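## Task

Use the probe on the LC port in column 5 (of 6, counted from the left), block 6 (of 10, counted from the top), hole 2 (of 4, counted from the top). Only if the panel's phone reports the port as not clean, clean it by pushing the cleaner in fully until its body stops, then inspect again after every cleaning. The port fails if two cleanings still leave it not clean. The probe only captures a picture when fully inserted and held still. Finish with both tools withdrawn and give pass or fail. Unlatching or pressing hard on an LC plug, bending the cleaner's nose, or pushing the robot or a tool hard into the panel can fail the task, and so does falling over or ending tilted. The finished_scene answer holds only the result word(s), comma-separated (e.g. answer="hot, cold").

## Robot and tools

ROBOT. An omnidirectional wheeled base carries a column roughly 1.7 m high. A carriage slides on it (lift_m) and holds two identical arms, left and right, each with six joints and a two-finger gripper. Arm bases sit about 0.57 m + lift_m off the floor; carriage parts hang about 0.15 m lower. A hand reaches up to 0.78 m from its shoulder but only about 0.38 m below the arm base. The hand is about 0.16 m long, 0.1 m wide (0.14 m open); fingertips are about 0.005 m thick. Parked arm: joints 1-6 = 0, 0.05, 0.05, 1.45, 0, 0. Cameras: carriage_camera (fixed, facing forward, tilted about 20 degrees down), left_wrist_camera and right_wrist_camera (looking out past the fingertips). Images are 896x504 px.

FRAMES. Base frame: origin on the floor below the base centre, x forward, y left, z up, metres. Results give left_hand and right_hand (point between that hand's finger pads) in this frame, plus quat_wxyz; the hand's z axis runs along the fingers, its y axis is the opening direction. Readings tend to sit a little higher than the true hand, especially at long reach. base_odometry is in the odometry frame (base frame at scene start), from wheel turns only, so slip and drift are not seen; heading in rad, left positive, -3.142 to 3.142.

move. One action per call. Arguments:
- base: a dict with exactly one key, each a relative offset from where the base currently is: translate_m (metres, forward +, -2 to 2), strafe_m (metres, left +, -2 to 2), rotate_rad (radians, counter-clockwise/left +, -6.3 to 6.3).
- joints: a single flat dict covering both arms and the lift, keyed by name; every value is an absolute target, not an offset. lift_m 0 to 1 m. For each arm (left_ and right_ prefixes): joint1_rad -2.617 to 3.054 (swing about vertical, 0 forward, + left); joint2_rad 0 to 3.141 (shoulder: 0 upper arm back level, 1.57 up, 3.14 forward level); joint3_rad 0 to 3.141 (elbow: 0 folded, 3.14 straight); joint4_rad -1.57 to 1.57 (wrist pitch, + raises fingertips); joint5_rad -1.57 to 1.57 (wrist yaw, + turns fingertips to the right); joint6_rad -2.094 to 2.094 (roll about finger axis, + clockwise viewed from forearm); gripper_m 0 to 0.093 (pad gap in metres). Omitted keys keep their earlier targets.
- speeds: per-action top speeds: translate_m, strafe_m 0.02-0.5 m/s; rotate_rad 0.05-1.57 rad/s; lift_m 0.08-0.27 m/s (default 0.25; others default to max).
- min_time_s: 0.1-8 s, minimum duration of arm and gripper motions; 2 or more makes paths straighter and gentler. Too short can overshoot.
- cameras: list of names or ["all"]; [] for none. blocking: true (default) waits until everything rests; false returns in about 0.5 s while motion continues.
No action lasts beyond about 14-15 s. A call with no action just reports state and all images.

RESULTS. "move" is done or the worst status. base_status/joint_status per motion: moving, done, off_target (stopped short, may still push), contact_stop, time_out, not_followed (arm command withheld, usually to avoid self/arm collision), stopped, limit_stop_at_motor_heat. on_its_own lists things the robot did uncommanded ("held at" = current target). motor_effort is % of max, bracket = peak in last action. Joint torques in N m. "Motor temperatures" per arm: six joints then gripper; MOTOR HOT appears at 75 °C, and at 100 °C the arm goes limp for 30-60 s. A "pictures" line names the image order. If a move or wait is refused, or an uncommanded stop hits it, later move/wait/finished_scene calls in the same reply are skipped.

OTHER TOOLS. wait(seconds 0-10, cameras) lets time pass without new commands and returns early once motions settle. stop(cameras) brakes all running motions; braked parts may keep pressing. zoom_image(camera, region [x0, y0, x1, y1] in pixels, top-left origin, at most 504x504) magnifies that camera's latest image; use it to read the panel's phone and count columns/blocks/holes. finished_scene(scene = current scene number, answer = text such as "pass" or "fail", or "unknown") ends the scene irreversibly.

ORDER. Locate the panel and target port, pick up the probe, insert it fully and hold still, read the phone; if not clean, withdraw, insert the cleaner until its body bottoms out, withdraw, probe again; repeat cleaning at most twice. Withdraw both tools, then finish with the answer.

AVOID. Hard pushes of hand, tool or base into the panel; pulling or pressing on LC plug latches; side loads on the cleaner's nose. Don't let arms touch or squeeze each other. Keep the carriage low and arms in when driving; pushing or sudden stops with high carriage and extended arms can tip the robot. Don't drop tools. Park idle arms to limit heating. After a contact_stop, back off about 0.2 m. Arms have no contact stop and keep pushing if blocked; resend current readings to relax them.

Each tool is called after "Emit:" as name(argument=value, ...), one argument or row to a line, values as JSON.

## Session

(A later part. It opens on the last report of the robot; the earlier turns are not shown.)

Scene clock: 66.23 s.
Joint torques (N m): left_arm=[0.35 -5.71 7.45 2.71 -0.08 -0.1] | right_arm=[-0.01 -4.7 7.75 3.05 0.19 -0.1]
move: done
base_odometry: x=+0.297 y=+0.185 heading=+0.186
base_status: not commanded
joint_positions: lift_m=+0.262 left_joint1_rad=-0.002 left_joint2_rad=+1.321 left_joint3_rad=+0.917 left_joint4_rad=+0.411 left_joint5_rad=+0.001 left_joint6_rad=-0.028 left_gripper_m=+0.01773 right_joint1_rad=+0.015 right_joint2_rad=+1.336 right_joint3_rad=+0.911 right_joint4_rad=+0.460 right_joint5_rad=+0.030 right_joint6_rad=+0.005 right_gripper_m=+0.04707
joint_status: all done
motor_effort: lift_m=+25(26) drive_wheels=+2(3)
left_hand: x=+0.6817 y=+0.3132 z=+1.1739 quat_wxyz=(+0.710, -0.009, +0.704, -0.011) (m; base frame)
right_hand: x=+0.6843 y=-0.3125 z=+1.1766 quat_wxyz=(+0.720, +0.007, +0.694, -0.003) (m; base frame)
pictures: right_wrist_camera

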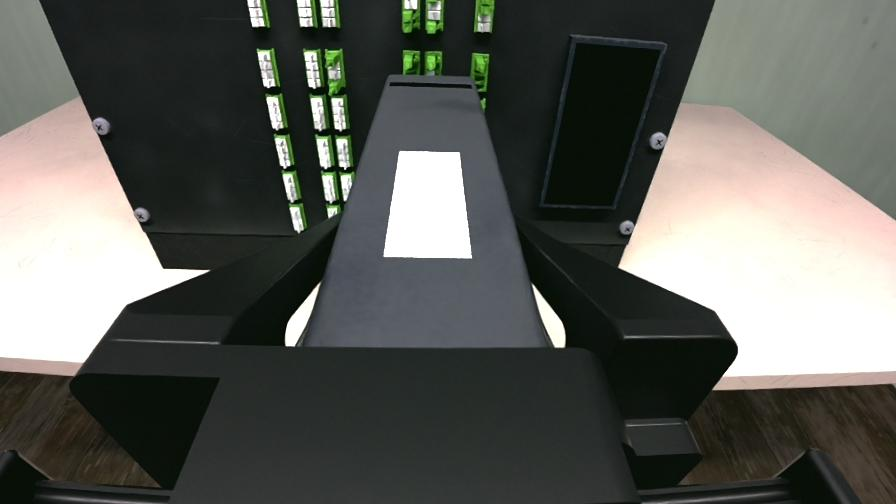

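Emit:
move(
  joints={"right_joint2_rad": 1.36, "right_joint4_rad": 0.53},
  min_time_s=0.7,
)

Emit:
move(
  joints={"right_joint2_rad": 1.372, "right_joint1_rad": 0.02, "right_joint5_rad": 0.05},
  min_time_s=0.7,
  cameras=["right_wrist_camera"],
)

Scene clock: 67.37 s.
Joint torques (N m): left_arm=[0.38 -5.56 7.19 2.74 -0.09 -0.15] | right_arm=[-0.01 -3.41 7.77 3.17 0.2 -0.09]
move: off_target
base_odometry: x=+0.297 y=+0.185 heading=+0.186
base_status: not commanded
joint_positions: lift_m=+0.262 left_joint1_rad=-0.002 left_joint2_rad=+1.321 left_joint3_rad=+0.917 left_joint4_rad=+0.411 left_joint5_rad=+0.001 left_joint6_rad=-0.028 left_gripper_m=+0.01773 right_joint1_rad=+0.015 right_joint2_rad=+1.337 right_joint3_rad=+0.911 right_joint4_rad=+0.460 right_joint5_rad=+0.030 right_joint6_rad=+0.005 right_gripper_m=+0.04707
joint_status: right_joint4_rad off_target (ended at +0.460, target +0.530); the others done
motor_effort: lift_m=+25(26) drive_wheels=+2(3)
left_hand: x=+0.6817 y=+0.3132 z=+1.1739 quat_wxyz=(+0.710, -0.009, +0.704, -0.011) (m; base frame)
right_hand: x=+0.6846 y=-0.3124 z=+1.1761 quat_wxyz=(+0.719, +0.007, +0.695, -0.003) (m; base frame)
pictures: none

Scene clock: 68.37 s.
Joint torques (N m): left_arm=[0.38 -5.63 7.25 2.75 -0.02 -0.11] | right_arm=[-0.06 -3 7.77 3.09 0.2 -0.09]
move: done
base_odometry: x=+0.297 y=+0.185 heading=+0.186
base_status: not commanded
joint_positions: lift_m=+0.262 left_joint1_rad=-0.002 left_joint2_rad=+1.321 left_joint3_rad=+0.917 left_joint4_rad=+0.411 left_joint5_rad=+0.001 left_joint6_rad=-0.028 left_gripper_m=+0.01773 right_joint1_rad=+0.018 right_joint2_rad=+1.344 right_joint3_rad=+0.911 right_joint4_rad=+0.467 right_joint5_rad=+0.034 right_joint6_rad=+0.005 right_gripper_m=+0.04707
joint_status: all done
motor_effort: lift_m=+26(26) drive_wheels=+2(3)
left_hand: x=+0.6817 y=+0.3132 z=+1.1739 quat_wxyz=(+0.710, -0.009, +0.704, -0.011) (m; base frame)
right_hand: x=+0.6860 y=-0.3119 z=+1.1749 quat_wxyz=(+0.719, +0.008, +0.695, -0.004) (m; base frame)
pictures: right_wrist_camera

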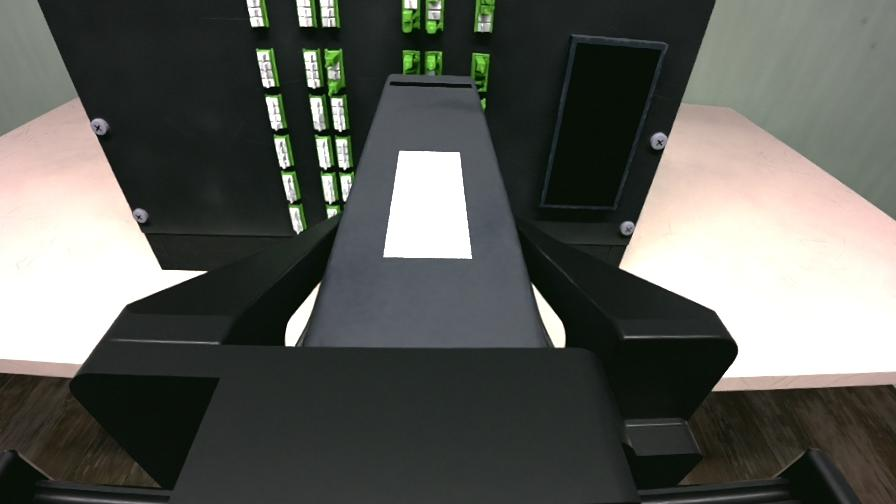

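Emit:
move(
  base={"translate_m": 0.004},
  joints={"right_joint2_rad": 1.358},
  speeds={"translate_m": 0.02},
)

Emit:
move(
  joints={"right_joint2_rad": 1.37, "right_joint1_rad": 0.022, "right_joint5_rad": 0.055},
  min_time_s=0.7,
  cameras=["right_wrist_camera"],
)

Emit:
zoom_image(
  camera="right_wrist_camera",
  region=[415, 30, 455, 80],
)

Scene clock: 69.23 s.
Joint torques (N m): left_arm=[0.24 -5.82 7.28 2.73 -0.14 -0.09] | right_arm=[-0.18 -3.37 7.75 3.21 0.17 -0.09]
move: done
base_odometry: x=+0.301 y=+0.186 heading=+0.186
base_status: done
joint_positions: lift_m=+0.262 left_joint1_rad=-0.002 left_joint2_rad=+1.321 left_joint3_rad=+0.917 left_joint4_rad=+0.411 left_joint5_rad=+0.001 left_joint6_rad=-0.028 left_gripper_m=+0.01773 right_joint1_rad=+0.020 right_joint2_rad=+1.334 right_joint3_rad=+0.911 right_joint4_rad=+0.457 right_joint5_rad=+0.037 right_joint6_rad=+0.005 right_gripper_m=+0.04707
joint_status: all done
motor_effort: lift_m=+25(26) drive_wheels=+4(11)
left_hand: x=+0.6817 y=+0.3132 z=+1.1738 quat_wxyz=(+0.710, -0.009, +0.704, -0.011) (m; base frame)
right_hand: x=+0.6841 y=-0.3116 z=+1.1765 quat_wxyz=(+0.719, +0.008, +0.695, -0.004) (m; base frame)
pictures: none

Scene clock: 70.23 s.
Joint torques (N m): left_arm=[0.4 -5.56 7.24 2.76 -0.11 -0.1] | right_arm=[-0.14 -2.26 7.75 3.21 0.2 -0.09]
move: done
base_odometry: x=+0.301 y=+0.186 heading=+0.186
base_status: not commanded
joint_positions: lift_m=+0.262 left_joint1_rad=-0.002 left_joint2_rad=+1.321 left_joint3_rad=+0.917 left_joint4_rad=+0.411 left_joint5_rad=+0.001 left_joint6_rad=-0.028 left_gripper_m=+0.01773 right_joint1_rad=+0.021 right_joint2_rad=+1.334 right_joint3_rad=+0.911 right_joint4_rad=+0.457 right_joint5_rad=+0.039 right_joint6_rad=+0.005 right_gripper_m=+0.04707
joint_status: all done
motor_effort: lift_m=+26(26) drive_wheels=+4(4)
left_hand: x=+0.6817 y=+0.3132 z=+1.1738 quat_wxyz=(+0.710, -0.009, +0.704, -0.011) (m; base frame)
right_hand: x=+0.6840 y=-0.3115 z=+1.1765 quat_wxyz=(+0.719, +0.008, +0.695, -0.004) (m; base frame)
pictures: right_wrist_camera

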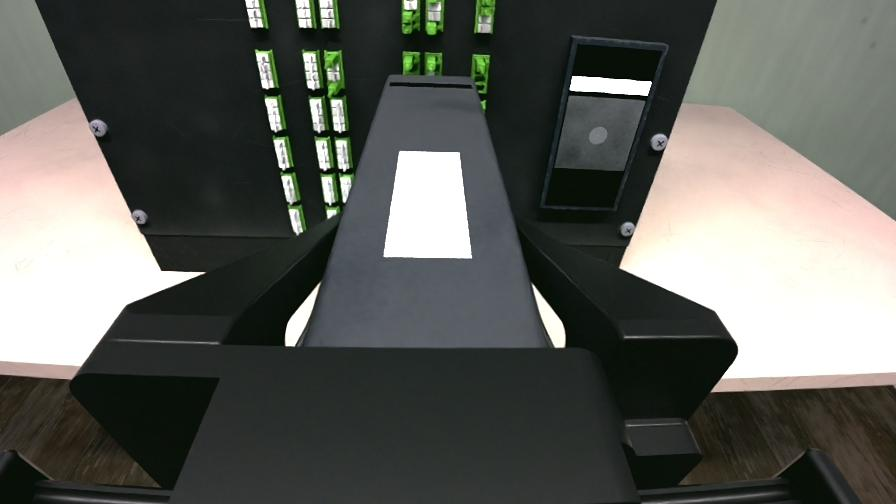

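Scaled by 10.080.

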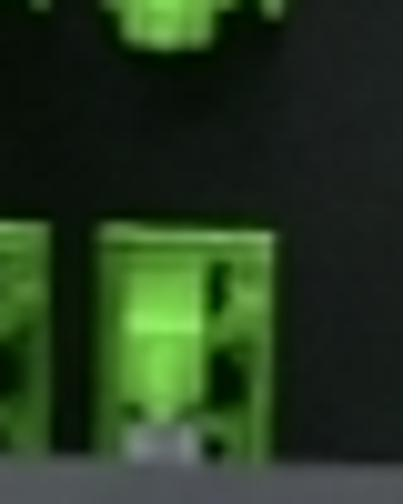

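Picture taken.

Emit:
wait(
  seconds=1,
  cameras=["right_wrist_camera"],
)

Emit:
zoom_image(
  camera="right_wrist_camera",
  region=[545, 65, 660, 180],
)

Emit:
zoom_image(
  camera="right_wrist_camera",
  region=[580, 118, 615, 153],
)

Scene clock: 71.37 s.
Joint torques (N m): left_arm=[0.25 -5.72 7.27 2.74 -0.08 -0.12] | right_arm=[-0.17 -2.26 7.76 3.21 0.2 -0.1]
base_odometry: x=+0.301 y=+0.186 heading=+0.186
base_status: not commanded
joint_positions: lift_m=+0.262 left_joint1_rad=-0.002 left_joint2_rad=+1.321 left_joint3_rad=+0.917 left_joint4_rad=+0.411 left_joint5_rad=+0.001 left_joint6_rad=-0.028 left_gripper_m=+0.01773 right_joint1_rad=+0.021 right_joint2_rad=+1.334 right_joint3_rad=+0.911 right_joint4_rad=+0.457 right_joint5_rad=+0.039 right_joint6_rad=+0.005 right_gripper_m=+0.04707
joint_status: all done
motor_effort: lift_m=+25(26) drive_wheels=+4(4)
left_hand: x=+0.6817 y=+0.3132 z=+1.1738 quat_wxyz=(+0.710, -0.009, +0.704, -0.011) (m; base frame)
right_hand: x=+0.6840 y=-0.3115 z=+1.1765 quat_wxyz=(+0.719, +0.008, +0.695, -0.004) (m; base frame)
wait: 1.00 s; at rest by 0.13 s
pictures: right_wrist_camera

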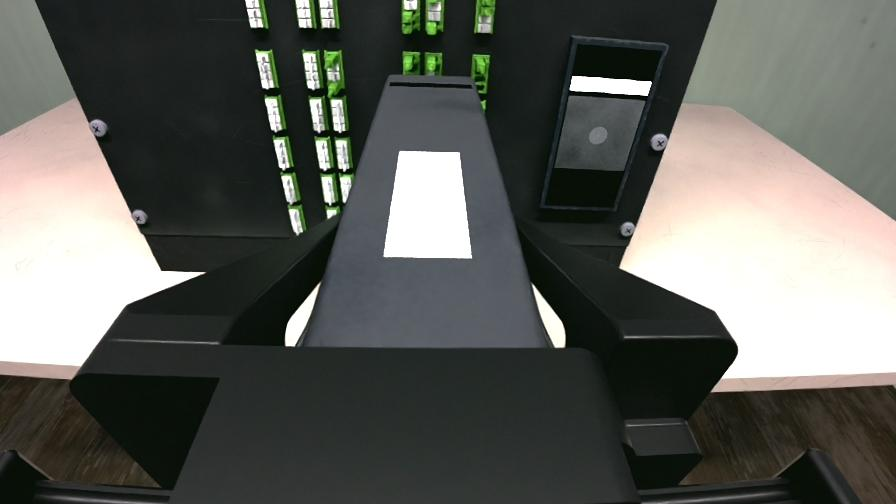

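Scaled by 4.383.

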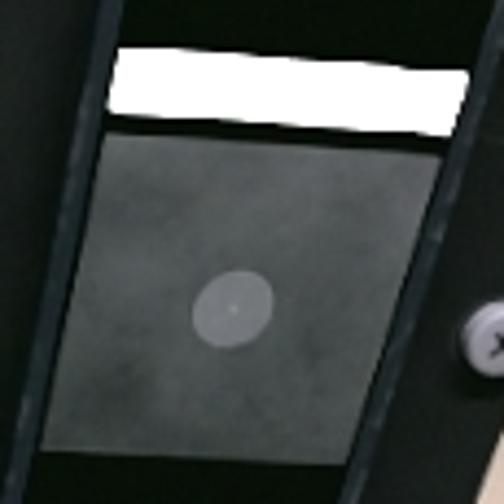

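Scaled by 14.400.

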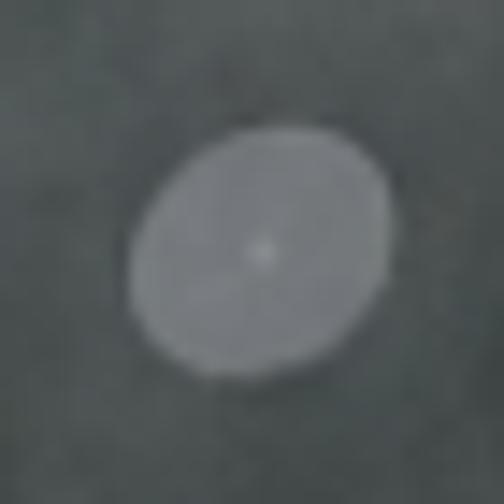

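Emit:
move(
  joints={"right_joint2_rad": 1.322, "right_joint4_rad": 0.53, "right_joint1_rad": 0.02, "right_joint5_rad": 0.045},
  min_time_s=0.7,
)

Emit:
move(
  base={"translate_m": -0.006},
  speeds={"translate_m": 0.02},
)

Emit:
move(
  base={"translate_m": -0.003},
  speeds={"translate_m": 0.02},
)

Scene clock: 72.77 s.
Joint torques (N m): left_arm=[0.29 -5.63 7.23 2.71 -0.12 -0.12] | right_arm=[-0.32 -6.43 7.76 3.22 0.09 -0.09]
move: off_target
base_odometry: x=+0.301 y=+0.186 heading=+0.186
base_status: not commanded
joint_positions: lift_m=+0.262 left_joint1_rad=-0.002 left_joint2_rad=+1.321 left_joint3_rad=+0.917 left_joint4_rad=+0.411 left_joint5_rad=+0.001 left_joint6_rad=-0.028 left_gripper_m=+0.01773 right_joint1_rad=+0.021 right_joint2_rad=+1.332 right_joint3_rad=+0.911 right_joint4_rad=+0.456 right_joint5_rad=+0.039 right_joint6_rad=+0.005 right_gripper_m=+0.04707
joint_status: right_joint4_rad off_target (ended at +0.456, target +0.530); the others done
motor_effort: lift_m=+25(26) drive_wheels=+4(4)
left_hand: x=+0.6817 y=+0.3132 z=+1.1738 quat_wxyz=(+0.710, -0.009, +0.704, -0.011) (m; base frame)
right_hand: x=+0.6836 y=-0.3115 z=+1.1771 quat_wxyz=(+0.719, +0.008, +0.695, -0.004) (m; base frame)
pictures: none

Scene clock: 73.53 s.
Joint torques (N m): left_arm=[0.32 -5.68 7.36 2.73 -0.11 -0.1] | right_arm=[-0.34 -7.24 7.73 3.09 0.09 -0.09]
move: done
base_odometry: x=+0.295 y=+0.184 heading=+0.187
base_status: done
joint_positions: lift_m=+0.262 left_joint1_rad=-0.002 left_joint2_rad=+1.321 left_joint3_rad=+0.917 left_joint4_rad=+0.411 left_joint5_rad=+0.001 left_joint6_rad=-0.028 left_gripper_m=+0.01773 right_joint1_rad=+0.021 right_joint2_rad=+1.340 right_joint3_rad=+0.911 right_joint4_rad=+0.467 right_joint5_rad=+0.039 right_joint6_rad=+0.005 right_gripper_m=+0.04707
joint_status: not commanded
motor_effort: lift_m=+25(26) drive_wheels=-1(7)
left_hand: x=+0.6817 y=+0.3132 z=+1.1737 quat_wxyz=(+0.709, -0.009, +0.705, -0.011) (m; base frame)
right_hand: x=+0.6852 y=-0.3114 z=+1.1763 quat_wxyz=(+0.720, +0.008, +0.694, -0.004) (m; base frame)
pictures: none

Scene clock: 74.17 s.
Joint torques (N m): left_arm=[0.35 -5.63 7.16 2.74 -0.06 -0.1] | right_arm=[-0.29 -7.16 7.86 3.11 0.08 -0.09]
move: done
base_odometry: x=+0.292 y=+0.184 heading=+0.187
base_status: done
joint_positions: lift_m=+0.262 left_joint1_rad=-0.002 left_joint2_rad=+1.321 left_joint3_rad=+0.917 left_joint4_rad=+0.411 left_joint5_rad=+0.001 left_joint6_rad=-0.028 left_gripper_m=+0.01773 right_joint1_rad=+0.021 right_joint2_rad=+1.340 right_joint3_rad=+0.911 right_joint4_rad=+0.467 right_joint5_rad=+0.039 right_joint6_rad=+0.005 right_gripper_m=+0.04707
joint_status: not commanded
motor_effort: lift_m=+25(26) drive_wheels=+2(10)
left_hand: x=+0.6817 y=+0.3132 z=+1.1737 quat_wxyz=(+0.709, -0.009, +0.705, -0.011) (m; base frame)
right_hand: x=+0.6852 y=-0.3114 z=+1.1763 quat_wxyz=(+0.720, +0.008, +0.694, -0.004) (m; base frame)
pictures: none

Sliding freely now.

Emit:
move(
  base={"translate_m": -0.012},
  speeds={"translate_m": 0.02},
  cameras=["right_wrist_camera"],
)

Emit:
zoom_image(
  camera="right_wrist_camera",
  region=[415, 20, 455, 80],
)

Scene clock: 75.27 s.
Joint torques (N m): left_arm=[0.32 -5.64 7.35 2.75 -0.07 -0.11] | right_arm=[-0.31 -7.25 7.79 3.11 0.07 -0.1]
move: done
base_odometry: x=+0.280 y=+0.182 heading=+0.187
base_status: done
joint_positions: lift_m=+0.262 left_joint1_rad=-0.002 left_joint2_rad=+1.321 left_joint3_rad=+0.917 left_joint4_rad=+0.411 left_joint5_rad=+0.001 left_joint6_rad=-0.028 left_gripper_m=+0.01773 right_joint1_rad=+0.021 right_joint2_rad=+1.340 right_joint3_rad=+0.911 right_joint4_rad=+0.466 right_joint5_rad=+0.039 right_joint6_rad=+0.005 right_gripper_m=+0.04707
joint_status: not commanded
motor_effort: lift_m=+25(26) drive_wheels=+4(10)
left_hand: x=+0.6817 y=+0.3132 z=+1.1737 quat_wxyz=(+0.709, -0.009, +0.705, -0.011) (m; base frame)
right_hand: x=+0.6852 y=-0.3115 z=+1.1761 quat_wxyz=(+0.720, +0.008, +0.694, -0.004) (m; base frame)
pictures: right_wrist_camera

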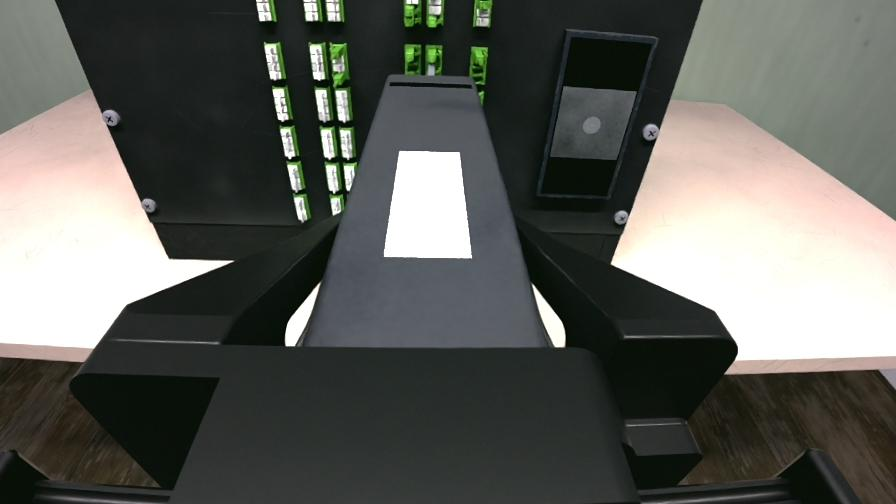

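Scaled by 8.400.

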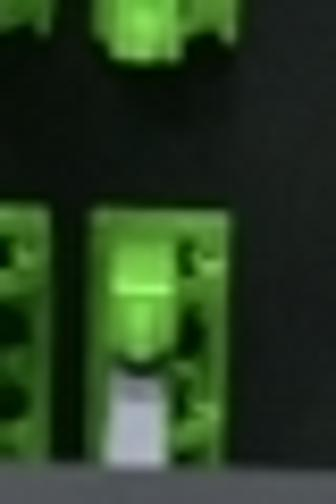

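Emit:
move(
  base={"translate_m": -0.03},
  speeds={"translate_m": 0.03},
  cameras=["right_wrist_camera"],
)

Emit:
zoom_image(
  camera="right_wrist_camera",
  region=[400, 0, 480, 80],
)

Emit:
move(
  base={"translate_m": -0.12},
  speeds={"translate_m": 0.08},
)

Scene clock: 77.00 s.
Joint torques (N m): left_arm=[0.4 -5.52 7.27 2.77 -0.1 -0.13] | right_arm=[-0.29 -7.3 7.72 3.2 0.08 -0.09]
move: done
base_odometry: x=+0.251 y=+0.177 heading=+0.188
base_status: done
joint_positions: lift_m=+0.262 left_joint1_rad=-0.002 left_joint2_rad=+1.321 left_joint3_rad=+0.917 left_joint4_rad=+0.411 left_joint5_rad=+0.001 left_joint6_rad=-0.028 left_gripper_m=+0.01773 right_joint1_rad=+0.021 right_joint2_rad=+1.340 right_joint3_rad=+0.911 right_joint4_rad=+0.458 right_joint5_rad=+0.039 right_joint6_rad=+0.005 right_gripper_m=+0.04707
joint_status: not commanded
motor_effort: lift_m=+25(26) drive_wheels=+5(12)
left_hand: x=+0.6817 y=+0.3132 z=+1.1737 quat_wxyz=(+0.709, -0.009, +0.705, -0.011) (m; base frame)
right_hand: x=+0.6853 y=-0.3115 z=+1.1741 quat_wxyz=(+0.717, +0.008, +0.697, -0.004) (m; base frame)
pictures: right_wrist_camera

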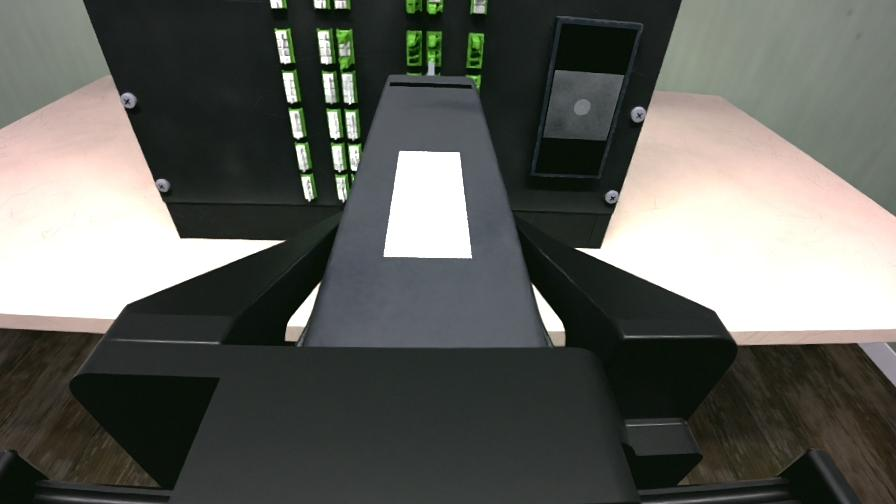

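Scaled by 6.300.

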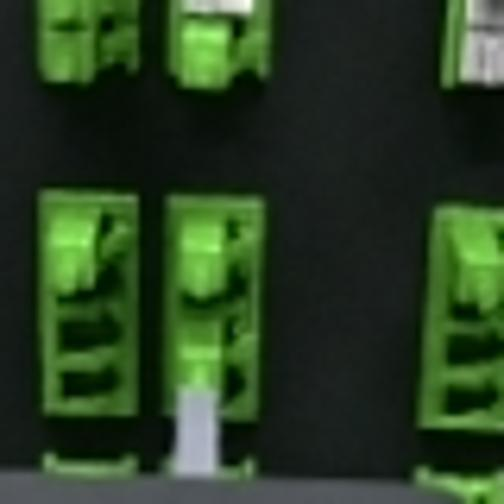

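Scene clock: 79.23 s.
Joint torques (N m): left_arm=[0.35 -5.75 7.34 2.75 -0.08 -0.1] | right_arm=[-0.31 -7.36 7.77 3.23 0.09 -0.09]
move: done
base_odometry: x=+0.133 y=+0.154 heading=+0.188
base_status: done
joint_positions: lift_m=+0.262 left_joint1_rad=-0.002 left_joint2_rad=+1.321 left_joint3_rad=+0.917 left_joint4_rad=+0.411 left_joint5_rad=+0.001 left_joint6_rad=-0.028 left_gripper_m=+0.01773 right_joint1_rad=+0.021 right_joint2_rad=+1.340 right_joint3_rad=+0.911 right_joint4_rad=+0.453 right_joint5_rad=+0.039 right_joint6_rad=+0.005 right_gripper_m=+0.04707
joint_status: not commanded
motor_effort: lift_m=+25(26) drive_wheels=-1(13)
left_hand: x=+0.6817 y=+0.3132 z=+1.1737 quat_wxyz=(+0.709, -0.009, +0.705, -0.011) (m; base frame)
right_hand: x=+0.6853 y=-0.3115 z=+1.1728 quat_wxyz=(+0.715, +0.008, +0.699, -0.005) (m; base frame)
pictures: none

Emit:
finished_scene(
  scene=2,
  answer="pass",
)

The scene is finished: the task was done.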